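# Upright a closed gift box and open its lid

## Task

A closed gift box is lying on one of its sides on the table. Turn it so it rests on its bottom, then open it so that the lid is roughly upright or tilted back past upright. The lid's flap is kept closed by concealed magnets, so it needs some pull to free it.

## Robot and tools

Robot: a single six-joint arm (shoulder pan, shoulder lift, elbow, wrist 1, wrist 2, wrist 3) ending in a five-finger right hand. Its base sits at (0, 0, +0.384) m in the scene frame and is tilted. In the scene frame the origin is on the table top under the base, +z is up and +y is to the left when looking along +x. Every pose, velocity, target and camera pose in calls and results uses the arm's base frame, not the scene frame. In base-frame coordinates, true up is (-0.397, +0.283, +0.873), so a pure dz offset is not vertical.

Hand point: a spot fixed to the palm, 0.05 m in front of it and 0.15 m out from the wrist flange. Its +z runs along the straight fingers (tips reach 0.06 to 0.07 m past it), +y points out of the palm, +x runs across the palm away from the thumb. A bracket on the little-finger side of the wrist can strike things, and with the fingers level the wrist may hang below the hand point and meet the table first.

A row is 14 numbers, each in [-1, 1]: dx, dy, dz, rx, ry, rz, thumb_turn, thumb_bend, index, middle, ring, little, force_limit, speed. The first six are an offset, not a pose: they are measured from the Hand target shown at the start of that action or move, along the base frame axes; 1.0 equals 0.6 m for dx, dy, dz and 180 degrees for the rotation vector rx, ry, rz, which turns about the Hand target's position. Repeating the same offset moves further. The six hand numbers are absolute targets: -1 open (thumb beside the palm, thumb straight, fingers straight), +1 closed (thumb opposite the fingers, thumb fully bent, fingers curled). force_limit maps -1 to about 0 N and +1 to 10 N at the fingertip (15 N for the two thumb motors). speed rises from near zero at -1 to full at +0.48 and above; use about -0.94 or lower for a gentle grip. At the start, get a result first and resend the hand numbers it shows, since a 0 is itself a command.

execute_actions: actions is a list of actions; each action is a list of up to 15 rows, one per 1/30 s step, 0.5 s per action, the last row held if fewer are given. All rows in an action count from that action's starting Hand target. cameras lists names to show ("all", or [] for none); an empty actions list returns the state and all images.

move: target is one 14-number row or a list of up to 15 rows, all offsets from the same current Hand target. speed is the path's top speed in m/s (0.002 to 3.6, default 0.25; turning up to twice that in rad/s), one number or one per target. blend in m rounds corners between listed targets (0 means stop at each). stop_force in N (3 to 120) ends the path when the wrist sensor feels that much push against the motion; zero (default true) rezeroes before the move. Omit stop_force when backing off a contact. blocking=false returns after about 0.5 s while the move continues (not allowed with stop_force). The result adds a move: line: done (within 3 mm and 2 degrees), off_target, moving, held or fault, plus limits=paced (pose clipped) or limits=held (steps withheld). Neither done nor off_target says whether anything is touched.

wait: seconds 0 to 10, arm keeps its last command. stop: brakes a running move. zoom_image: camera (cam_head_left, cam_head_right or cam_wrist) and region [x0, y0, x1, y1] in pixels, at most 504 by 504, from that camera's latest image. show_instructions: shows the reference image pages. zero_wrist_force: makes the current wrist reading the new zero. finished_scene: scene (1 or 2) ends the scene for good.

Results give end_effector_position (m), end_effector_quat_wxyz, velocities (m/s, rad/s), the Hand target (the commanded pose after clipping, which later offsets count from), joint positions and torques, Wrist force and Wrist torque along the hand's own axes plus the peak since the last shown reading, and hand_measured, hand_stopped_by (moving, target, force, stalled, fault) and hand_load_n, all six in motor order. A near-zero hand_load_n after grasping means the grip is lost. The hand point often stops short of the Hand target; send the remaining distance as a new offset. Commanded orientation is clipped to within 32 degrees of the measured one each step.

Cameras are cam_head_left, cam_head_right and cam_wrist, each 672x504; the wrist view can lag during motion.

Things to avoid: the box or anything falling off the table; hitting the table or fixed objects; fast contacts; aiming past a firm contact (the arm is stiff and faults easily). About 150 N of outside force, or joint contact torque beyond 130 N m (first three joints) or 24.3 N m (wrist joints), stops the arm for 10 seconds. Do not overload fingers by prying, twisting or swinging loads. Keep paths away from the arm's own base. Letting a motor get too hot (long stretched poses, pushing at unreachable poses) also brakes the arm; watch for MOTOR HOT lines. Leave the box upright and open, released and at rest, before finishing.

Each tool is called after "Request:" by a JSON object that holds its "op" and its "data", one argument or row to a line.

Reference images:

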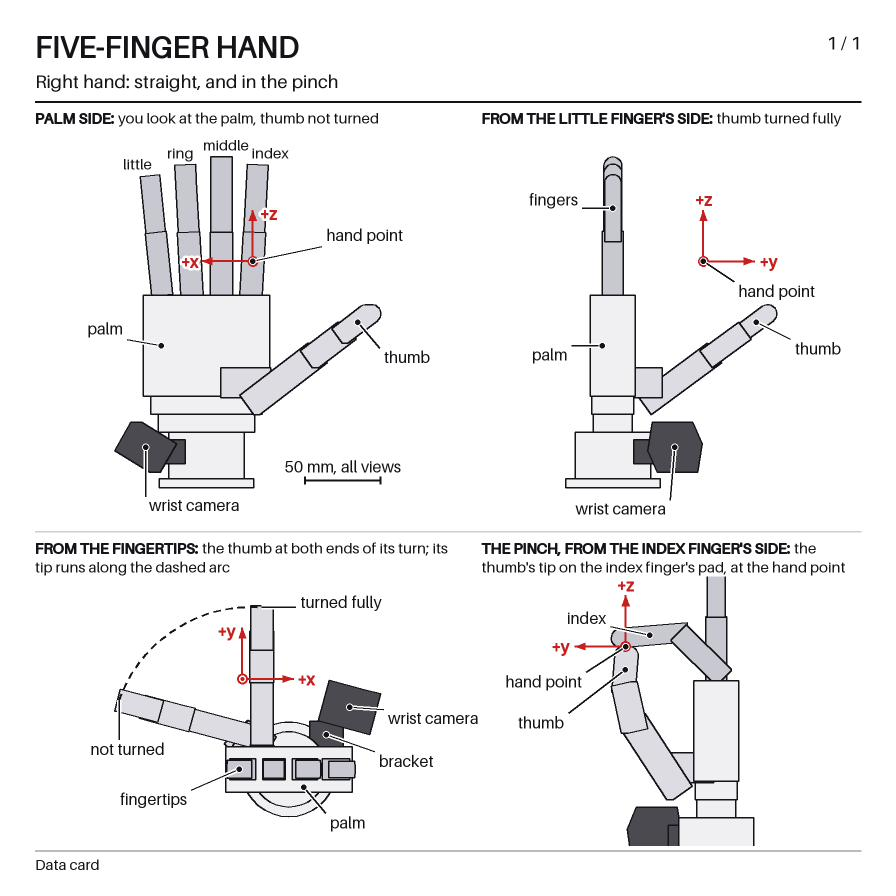

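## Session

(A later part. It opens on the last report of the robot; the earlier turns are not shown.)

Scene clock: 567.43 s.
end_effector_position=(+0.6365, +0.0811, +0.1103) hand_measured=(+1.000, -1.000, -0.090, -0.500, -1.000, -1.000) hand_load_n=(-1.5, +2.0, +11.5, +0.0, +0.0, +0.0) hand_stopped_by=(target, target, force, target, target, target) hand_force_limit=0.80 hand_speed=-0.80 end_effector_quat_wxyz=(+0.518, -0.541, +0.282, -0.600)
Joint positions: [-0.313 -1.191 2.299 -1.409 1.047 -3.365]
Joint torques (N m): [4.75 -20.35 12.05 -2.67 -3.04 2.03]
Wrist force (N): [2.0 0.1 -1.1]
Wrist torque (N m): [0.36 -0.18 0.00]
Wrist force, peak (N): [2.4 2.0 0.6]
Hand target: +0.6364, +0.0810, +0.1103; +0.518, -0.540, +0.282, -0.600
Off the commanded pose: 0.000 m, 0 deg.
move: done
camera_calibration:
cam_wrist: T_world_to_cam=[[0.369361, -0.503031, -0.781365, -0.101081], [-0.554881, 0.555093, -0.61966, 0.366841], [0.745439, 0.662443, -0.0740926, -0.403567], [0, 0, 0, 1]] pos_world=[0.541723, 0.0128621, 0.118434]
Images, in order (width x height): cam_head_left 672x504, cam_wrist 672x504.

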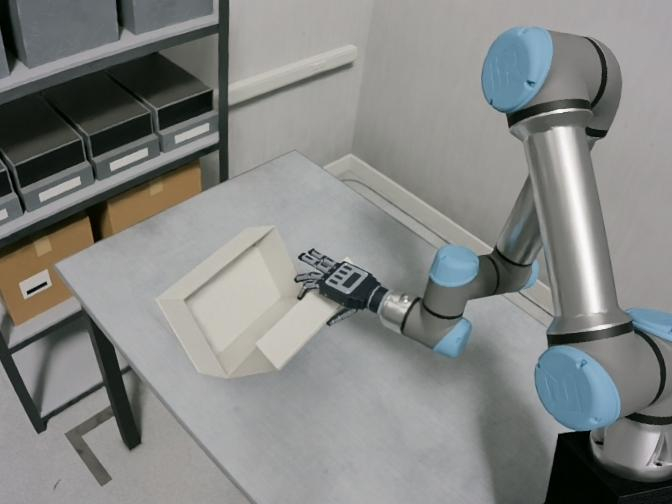

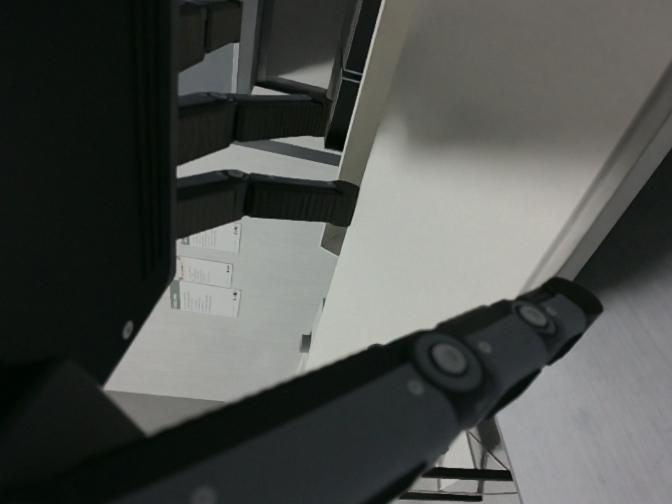

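Request:
{"op": "move", "data": {
  "target": [
    [-0.0389,-0.0241,-0.0494,0.00671,-0.05147,0.01978,1,-1,0.1,-0.5,-1,-1,0.8,-0.8],
    [-0.0679,-0.0492,-0.1050,0.01342,-0.10294,0.03956,1,-1,0.1,-0.5,-1,-1,0.8,-0.8]
  ],
  "speed": 0.04,
  "blend": 0.01,
  "cameras": ["cam_head_left","cam_wrist"]
}}

Request:
{"op": "zoom_image", "data": {
  "camera": "cam_head_left",
  "region": [155, 220, 365, 400]
}}

Scene clock: 583.53 s.
end_effector_position=(+0.5957, +0.0515, +0.0473) hand_measured=(+1.000, -1.000, -0.090, -0.500, -1.000, -1.000) hand_load_n=(-1.5, +1.5, +10.5, +0.0, +0.0, +0.0) hand_stopped_by=(target, target, force, target, target, target) hand_force_limit=0.80 hand_speed=-0.80 end_effector_quat_wxyz=(+0.604, -0.442, +0.174, -0.640)
Joint positions: [-0.483 -0.663 2.388 -2.516 0.88 -3.009]
Joint torques (N m): [2.1 -19.6 -1.03 -3.7 -2.15 2.28]
Wrist force (N): [1.1 2.6 0.9]
Wrist torque (N m): [0.59 -0.23 -0.04]
Wrist force, peak (N): [1.5 3.5 3.4]
Hand target: +0.5957, +0.0515, +0.0473; +0.604, -0.442, +0.173, -0.640
Off the commanded pose: 0.000 m, 0 deg.
move: done
camera_calibration:
cam_wrist: T_world_to_cam=[[0.657588, -0.408389, -0.633085, -0.333719], [-0.398521, 0.524571, -0.752334, 0.236222], [0.639343, 0.747023, 0.1822, -0.311665], [0, 0, 0, 1]] pos_world=[0.512849, -0.0273812, 0.0232306]
Images, in order (width x height): cam_head_left 672x504, cam_wrist 672x504.

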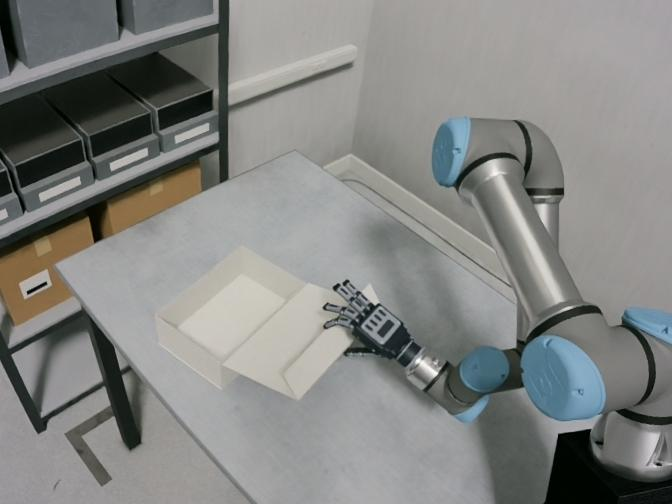

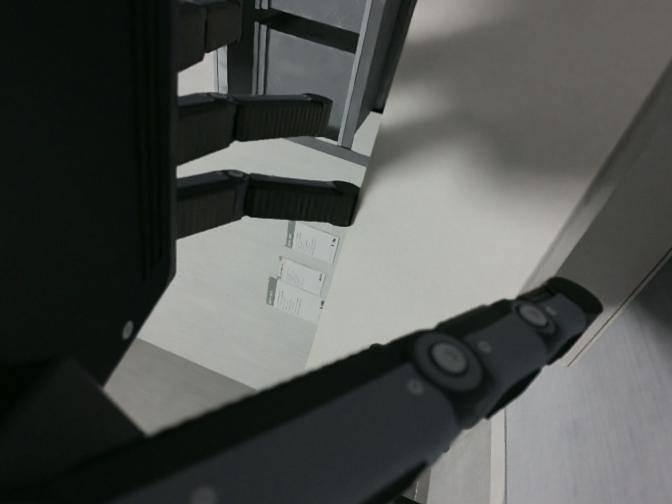

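Scaled by 2.400 from the camera's 672x504 image, which has a finer 960x720 frame.

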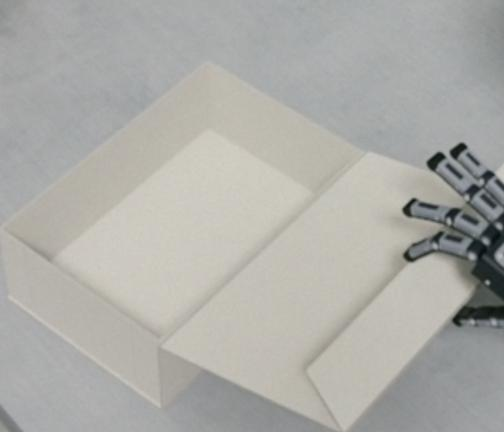

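Request:
{"op": "move", "data": {
  "target": [0,0,0,0,0,0,1,-1,-1,-1,-1,-1,0.8,-0.7],
  "speed": 0.04,
  "cameras": ["cam_head_left"]
}}

Request:
{"op": "zoom_image", "data": {
  "camera": "cam_head_left",
  "region": [155, 220, 425, 430]
}}

Scene clock: 847.90 s.
end_effector_position=(+0.5957, +0.0515, +0.0473) hand_measured=(+1.000, -1.000, -1.000, -1.000, -1.000, -1.000) hand_load_n=(+0.0, +0.0, +0.0, +0.0, +0.0, +0.0) hand_stopped_by=(target, target, target, target, target, target) hand_force_limit=0.80 hand_speed=-0.70 end_effector_quat_wxyz=(+0.604, -0.442, +0.173, -0.640)
Joint positions: [-0.483 -0.663 2.388 -2.516 0.88 -3.009]
Joint torques (N m): [3.23 -19.95 -0.7 -3.54 -1.41 2.32]
Wrist force (N): [1.7 1.6 -0.1]
Wrist torque (N m): [0.53 -0.31 -0.04]
Wrist force, peak (N): [1.8 2.8 1.4]
Hand target: +0.5957, +0.0515, +0.0473; +0.604, -0.442, +0.173, -0.640
Off the commanded pose: 0.000 m, 0 deg.
move: done
Images, in order (width x height): cam_head_left 672x504.

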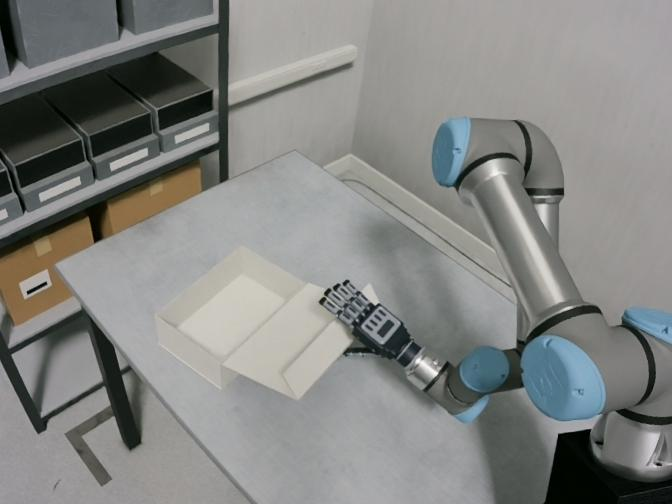

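Scaled by 1.867 from the camera's 672x504 image, which has a finer 960x720 frame.

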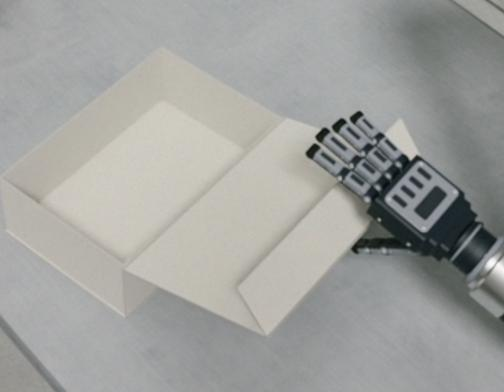

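Request:
{"op": "move", "data": {
  "target": [0,0,0,0,0,0,1,-1,-1,-1,-1,-1,0.8,-0.7],
  "speed": 0.02,
  "cameras": ["cam_head_left","cam_head_right"]
}}

Scene clock: 876.87 s.
end_effector_position=(+0.5957, +0.0515, +0.0473) hand_measured=(+1.000, -1.000, -1.000, -1.000, -1.000, -1.000) hand_load_n=(+0.0, +0.0, +0.0, +0.0, +0.0, -0.5) hand_stopped_by=(target, target, target, target, target, target) hand_force_limit=0.80 hand_speed=-0.70 end_effector_quat_wxyz=(+0.604, -0.442, +0.173, -0.640)
Joint positions: [-0.483 -0.663 2.388 -2.516 0.88 -3.009]
Joint torques (N m): [3.36 -19.8 0.94 -3.57 0.2 2.11]
Wrist force (N): [1.5 1.6 0.0]
Wrist torque (N m): [0.52 -0.29 -0.04]
Wrist force, peak (N): [1.7 1.9 -0.2]
Hand target: +0.5957, +0.0515, +0.0473; +0.604, -0.442, +0.173, -0.640
Off the commanded pose: 0.000 m, 0 deg.
move: done
Images, in order (width x height): cam_head_left 672x504, cam_head_right 672x504.

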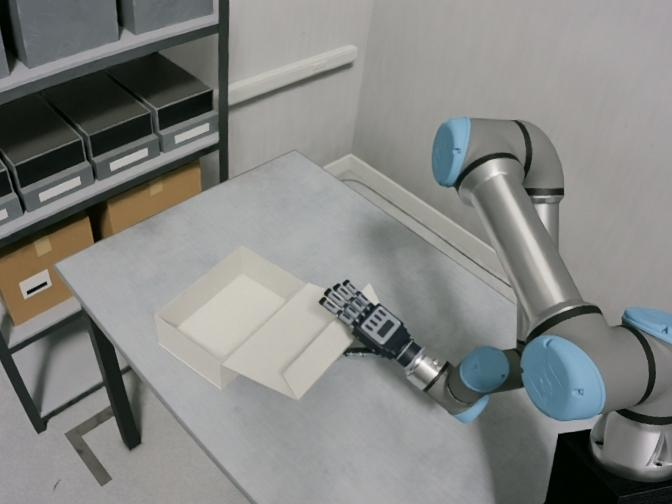

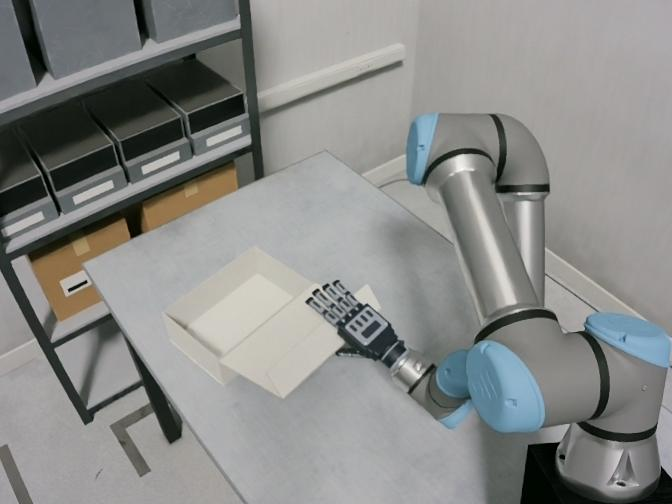

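Request:
{"op": "zoom_image", "data": {
  "camera": "cam_head_right",
  "region": [150, 230, 400, 420]
}}

Request:
{"op": "zoom_image", "data": {
  "camera": "cam_head_left",
  "region": [150, 230, 400, 420]
}}

Scaled by 2.016 from the camera's 672x504 image, which has a finer 960x720 frame.

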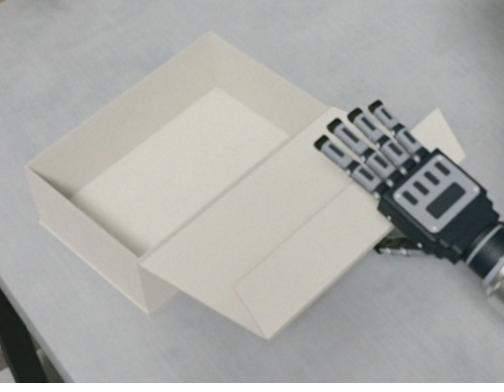

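Scaled by 2.016 from the camera's 672x504 image, which has a finer 960x720 frame.

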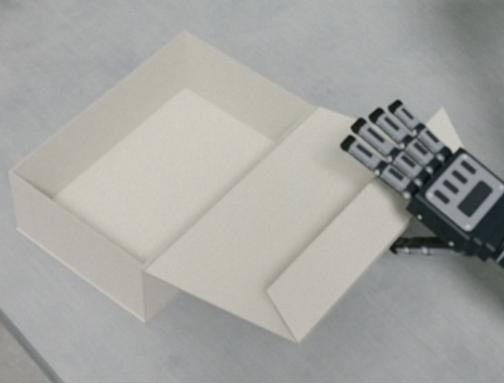

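Request:
{"op": "move", "data": {
  "target": [0.03335,0.00905,0.01223,0,0,0,1,-1,-1,-1,-1,-1,0.8,-0.7],
  "speed": 0.01,
  "stop_force": 7,
  "cameras": ["cam_head_left","cam_wrist"]
}}

Scene clock: 964.97 s.
end_effector_position=(+0.6157, +0.0570, +0.0546) hand_measured=(+1.000, -1.000, -1.000, -1.000, -1.000, -1.000) hand_load_n=(+0.0, +0.0, +0.0, +0.0, +0.0, +0.0) hand_stopped_by=(target, target, target, target, target, target) hand_force_limit=0.80 hand_speed=-0.70 end_effector_quat_wxyz=(+0.604, -0.442, +0.173, -0.640)
Joint positions: [-0.444 -0.701 2.343 -2.411 0.908 -3.044]
Joint torques (N m): [14.92 -45.22 -3.64 -0.01 2.45 -2.61]
Wrist force (N): [1.2 0.9 -0.8]
Wrist torque (N m): [0.43 -0.23 0.04]
Wrist force, peak (N): [1.9 1.9 -0.1]
Hand target: +0.6157, +0.0570, +0.0546; +0.604, -0.442, +0.173, -0.640
Off the commanded pose: 0.000 m, 0 deg.
move: done
camera_calibration:
cam_wrist: T_world_to_cam=[[0.657721, -0.408361, -0.632965, -0.340119], [-0.398413, 0.524544, -0.752409, 0.246796], [0.639273, 0.747057, 0.182307, -0.329781], [0, 0, 0, 1]] pos_world=[0.53285, -0.0219815, 0.0305299]
Images, in order (width x height): cam_head_left 672x504, cam_wrist 672x504.

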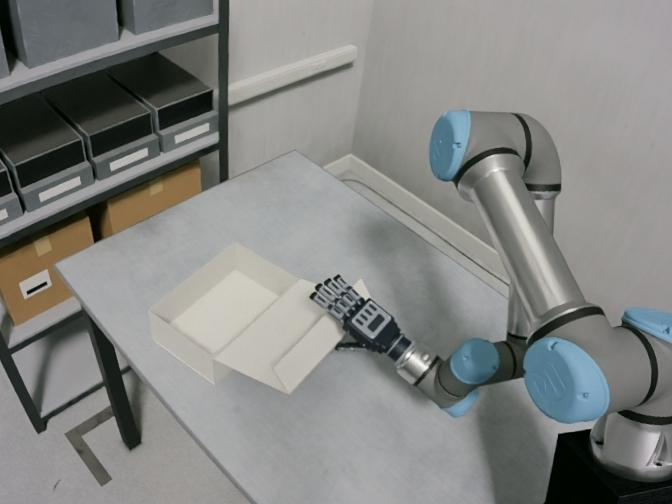

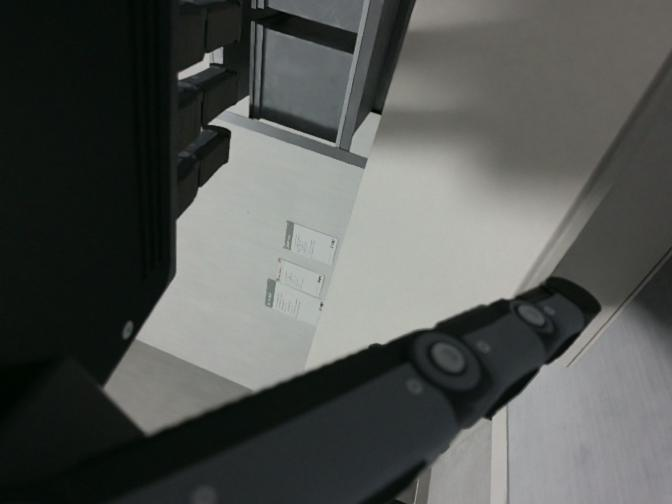

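Request:
{"op": "move", "data": {
  "target": [0.04893,-0.02241,-0.07492,-0.00671,0.05147,-0.01978,1,-1,-1,-1,-1,-1,0.8,-0.7],
  "speed": 0.014,
  "cameras": ["cam_head_left","cam_wrist"]
}}

Scene clock: 1017.43 s.
end_effector_position=(+0.6450, +0.0435, +0.0097) hand_measured=(+1.000, -1.000, -1.000, -1.000, -1.000, -1.000) hand_load_n=(+0.0, +0.5, +0.0, +0.0, +0.0, +0.0) hand_stopped_by=(target, target, target, target, target, target) hand_force_limit=0.80 hand_speed=-0.70 end_effector_quat_wxyz=(+0.563, -0.493, +0.229, -0.622)
Joint positions: [-0.429 -0.731 2.268 -2.078 0.916 -3.192]
Joint torques (N m): [14.78 -46.97 -4.56 0.35 2.08 -2.6]
Wrist force (N): [1.7 1.5 -1.1]
Wrist torque (N m): [0.45 -0.30 0.06]
Wrist force, peak (N): [1.9 1.6 -1.1]
Hand target: +0.6451, +0.0435, +0.0096; +0.563, -0.493, +0.229, -0.622
Off the commanded pose: 0.000 m, 0 deg.
move: done
camera_calibration:
cam_wrist: T_world_to_cam=[[0.521255, -0.459263, -0.719285, -0.302237], [-0.482399, 0.536704, -0.692272, 0.284787], [0.703978, 0.707832, 0.0582115, -0.369111], [0, 0, 0, 1]] pos_world=[0.554769, -0.0303838, 0.00124158]
Images, in order (width x height): cam_head_left 672x504, cam_wrist 672x504.

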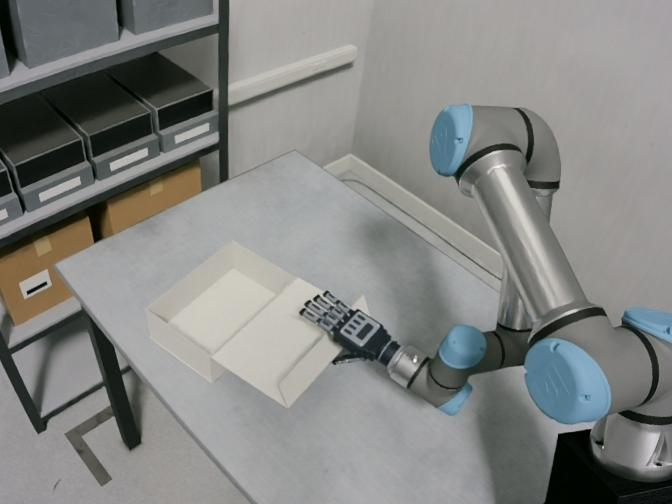

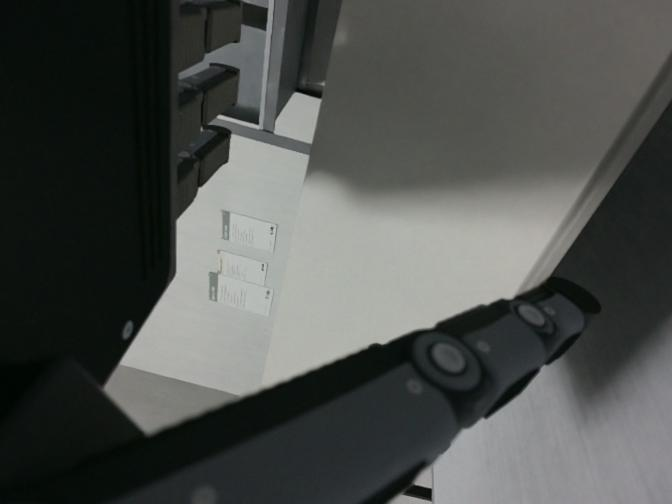

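Request:
{"op": "move", "data": {
  "target": [
    [0.01998,0.00007,-0.00659,-0.00872,0.06691,-0.02571,1,-1,-1,-1,-1,-1,0.8,-0.7],
    [0.04351,0.00463,-0.00272,-0.00872,0.06691,-0.02571,1,-1,-1,-1,-1,-1,0.8,-0.7]
  ],
  "speed": [0.022,0.012],
  "cameras": ["cam_head_left","cam_wrist"]
}}

Scene clock: 1076.57 s.
end_effector_position=(+0.6710, +0.0463, +0.0080) hand_measured=(+1.000, -1.000, -1.000, -1.000, -1.000, -1.000) hand_load_n=(+0.0, +0.5, +0.0, +0.0, -0.5, +0.0) hand_stopped_by=(target, target, target, target, target, target) hand_force_limit=0.80 hand_speed=-0.70 end_effector_quat_wxyz=(-0.504, +0.554, -0.298, +0.592)
Joint positions: [-0.358 -0.898 2.188 -1.54 1.015 -3.381]
Joint torques (N m): [16.82 -23.33 -9.9 0.87 1.84 -2.56]
Wrist force (N): [1.5 2.2 -0.7]
Wrist torque (N m): [0.50 -0.28 0.11]
Wrist force, peak (N): [2.1 2.1 -1.2]
Hand target: +0.6712, +0.0463, +0.0080; -0.504, +0.554, -0.298, +0.592
Off the commanded pose: 0.000 m, 0 deg.
move: done
camera_calibration:
cam_wrist: T_world_to_cam=[[0.32183, -0.514357, -0.794897, -0.178809], [-0.573811, 0.561848, -0.595876, 0.354126], [0.753105, 0.647891, -0.114324, -0.418097], [0, 0, 0, 1]] pos_world=[0.575619, -0.0200556, 0.0210819]
Images, in order (width x height): cam_head_left 672x504, cam_wrist 672x504.

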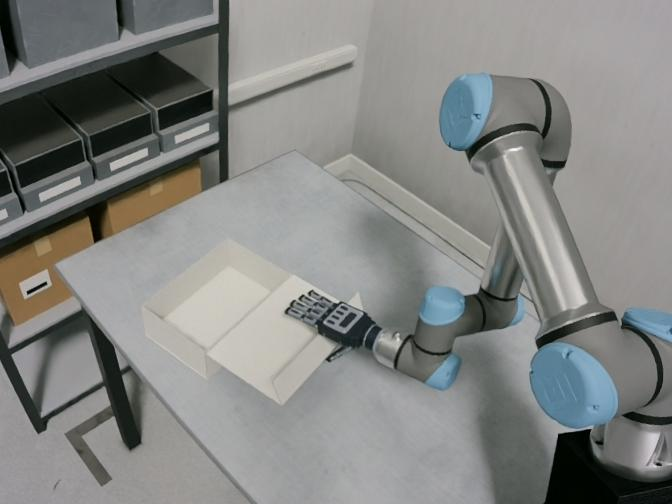

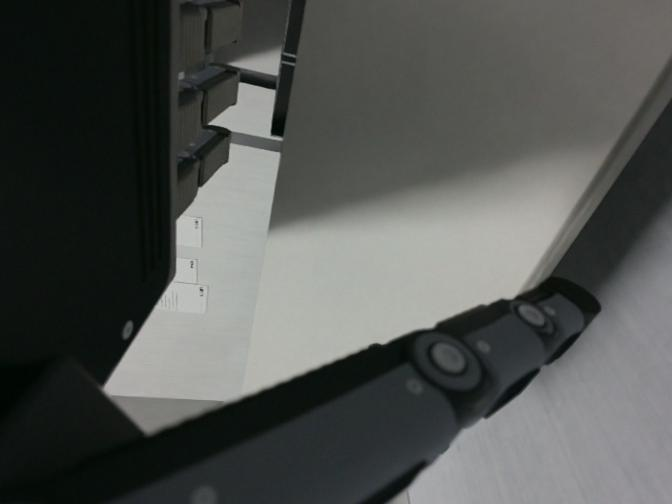

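Request:
{"op": "move", "data": {
  "target": [0.04133,-0.02205,-0.07143,0,0,0,1,-1,-1,-1,-1,-1,0.8,-0.7],
  "speed": 0.018,
  "cameras": ["cam_head_left","cam_wrist"]
}}

Scene clock: 1104.23 s.
end_effector_position=(+0.6959, +0.0331, -0.0347) hand_measured=(+1.000, -1.000, -1.000, -1.000, -1.000, -1.000) hand_load_n=(+0.0, +0.0, +0.0, +0.0, +0.0, -0.5) hand_stopped_by=(target, target, target, target, target, target) hand_force_limit=0.80 hand_speed=-0.70 end_effector_quat_wxyz=(-0.504, +0.554, -0.298, +0.592)
Joint positions: [-0.367 -0.763 2.095 -1.582 1.007 -3.379]
Joint torques (N m): [4.66 -24.79 -7.96 -2.2 -2.79 2.17]
Wrist force (N): [1.6 0.7 0.4]
Wrist torque (N m): [0.42 -0.31 0.00]
Wrist force, peak (N): [1.7 2.5 -0.7]
Hand target: +0.6960, +0.0331, -0.0348; -0.504, +0.554, -0.298, +0.592
Off the commanded pose: 0.000 m, 0 deg.
move: done
camera_calibration:
cam_wrist: T_world_to_cam=[[0.321725, -0.514363, -0.794936, -0.22746], [-0.573881, 0.561851, -0.595806, 0.350373], [0.753096, 0.647884, -0.114422, -0.433101], [0, 0, 0, 1]] pos_world=[0.600418, -0.0332555, -0.0216175]
Images, in order (width x height): cam_head_left 672x504, cam_wrist 672x504.

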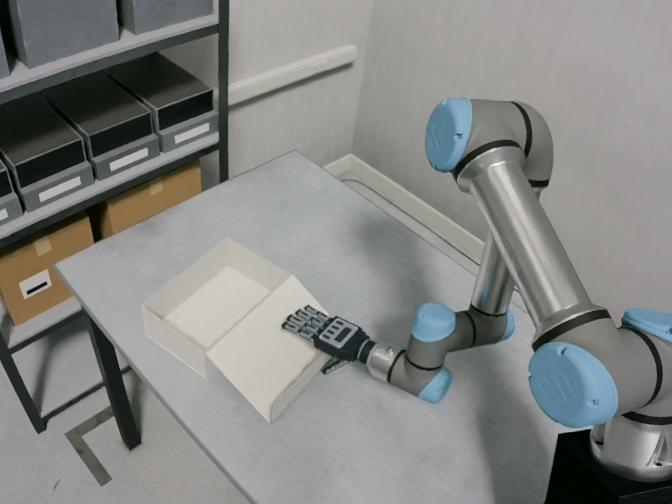

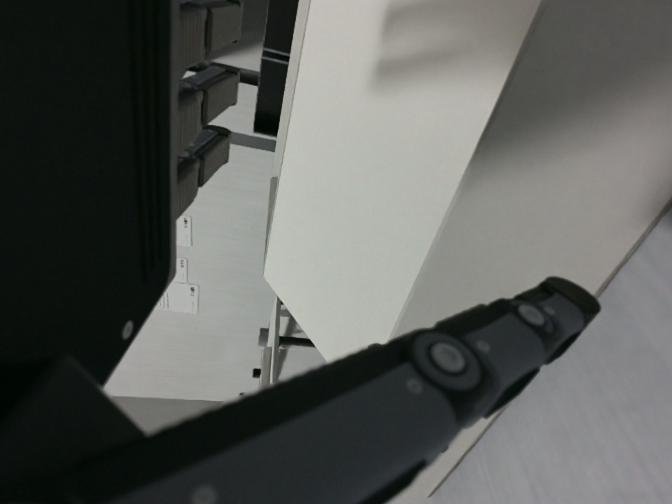

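Request:
{"op": "zoom_image", "data": {
  "camera": "cam_head_left",
  "region": [130, 225, 380, 435]
}}

Request:
{"op": "zoom_image", "data": {
  "camera": "cam_wrist",
  "region": [170, 0, 672, 504]
}}

Scaled by 2.016 from the camera's 672x504 image, which has a finer 960x720 frame.

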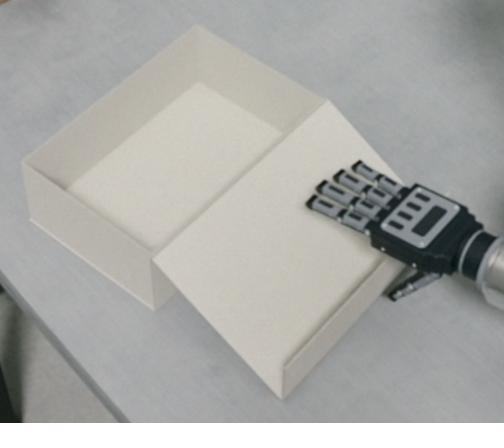

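Scaled by 1.000.

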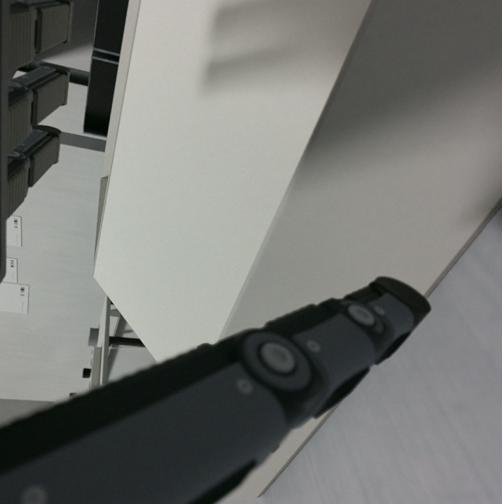

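Request:
{"op": "move", "data": {
  "target": [
    [-0.09096,-0.02467,-0.03335,0,0,0,1,-1,-1,-1,-1,-1,0.8,-0.7],
    [-0.19022,0.04625,0.1849,0,0,0,1,-1,-1,-1,-1,-1,0.8,-0.7]
  ],
  "speed": [0.025,0.1],
  "blend": [0.02,0],
  "cameras": ["cam_head_left","cam_head_right"]
}}

Scene clock: 1135.13 s.
end_effector_position=(+0.5819, +0.0608, +0.0760) hand_measured=(+1.000, -1.000, -1.000, -1.000, -1.000, -1.000) hand_load_n=(+0.0, +0.0, +0.5, +0.0, +0.0, +0.0) hand_stopped_by=(target, target, target, target, target, target) hand_force_limit=0.80 hand_speed=-0.70 end_effector_quat_wxyz=(-0.504, +0.554, -0.298, +0.592)
Joint positions: [-0.416 -1.199 2.453 -1.513 0.959 -3.364]
Joint torques (N m): [14.09 -41.01 16.28 1.52 1.96 -2.55]
Wrist force (N): [1.7 1.0 0.3]
Wrist torque (N m): [0.46 -0.30 0.07]
Wrist force, peak (N): [1.9 1.3 0.4]
Hand target: +0.5818, +0.0608, +0.0761; -0.504, +0.554, -0.298, +0.592
Off the commanded pose: 0.000 m, 0 deg.
move: done
Images, in order (width x height): cam_head_left 672x504, cam_head_right 672x504.

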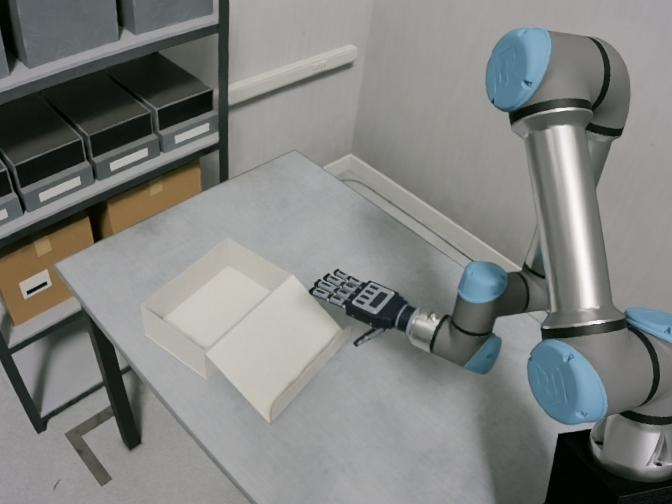

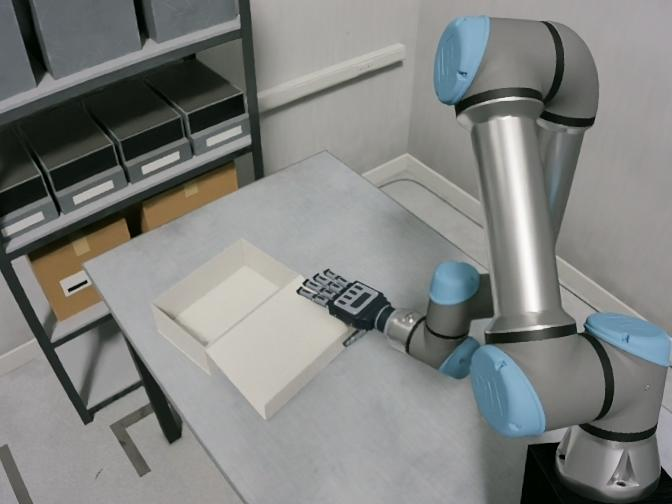

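Request:
{"op": "finished_scene", "data": {
  "scene": 2
}}

The scene is finished: the task was done.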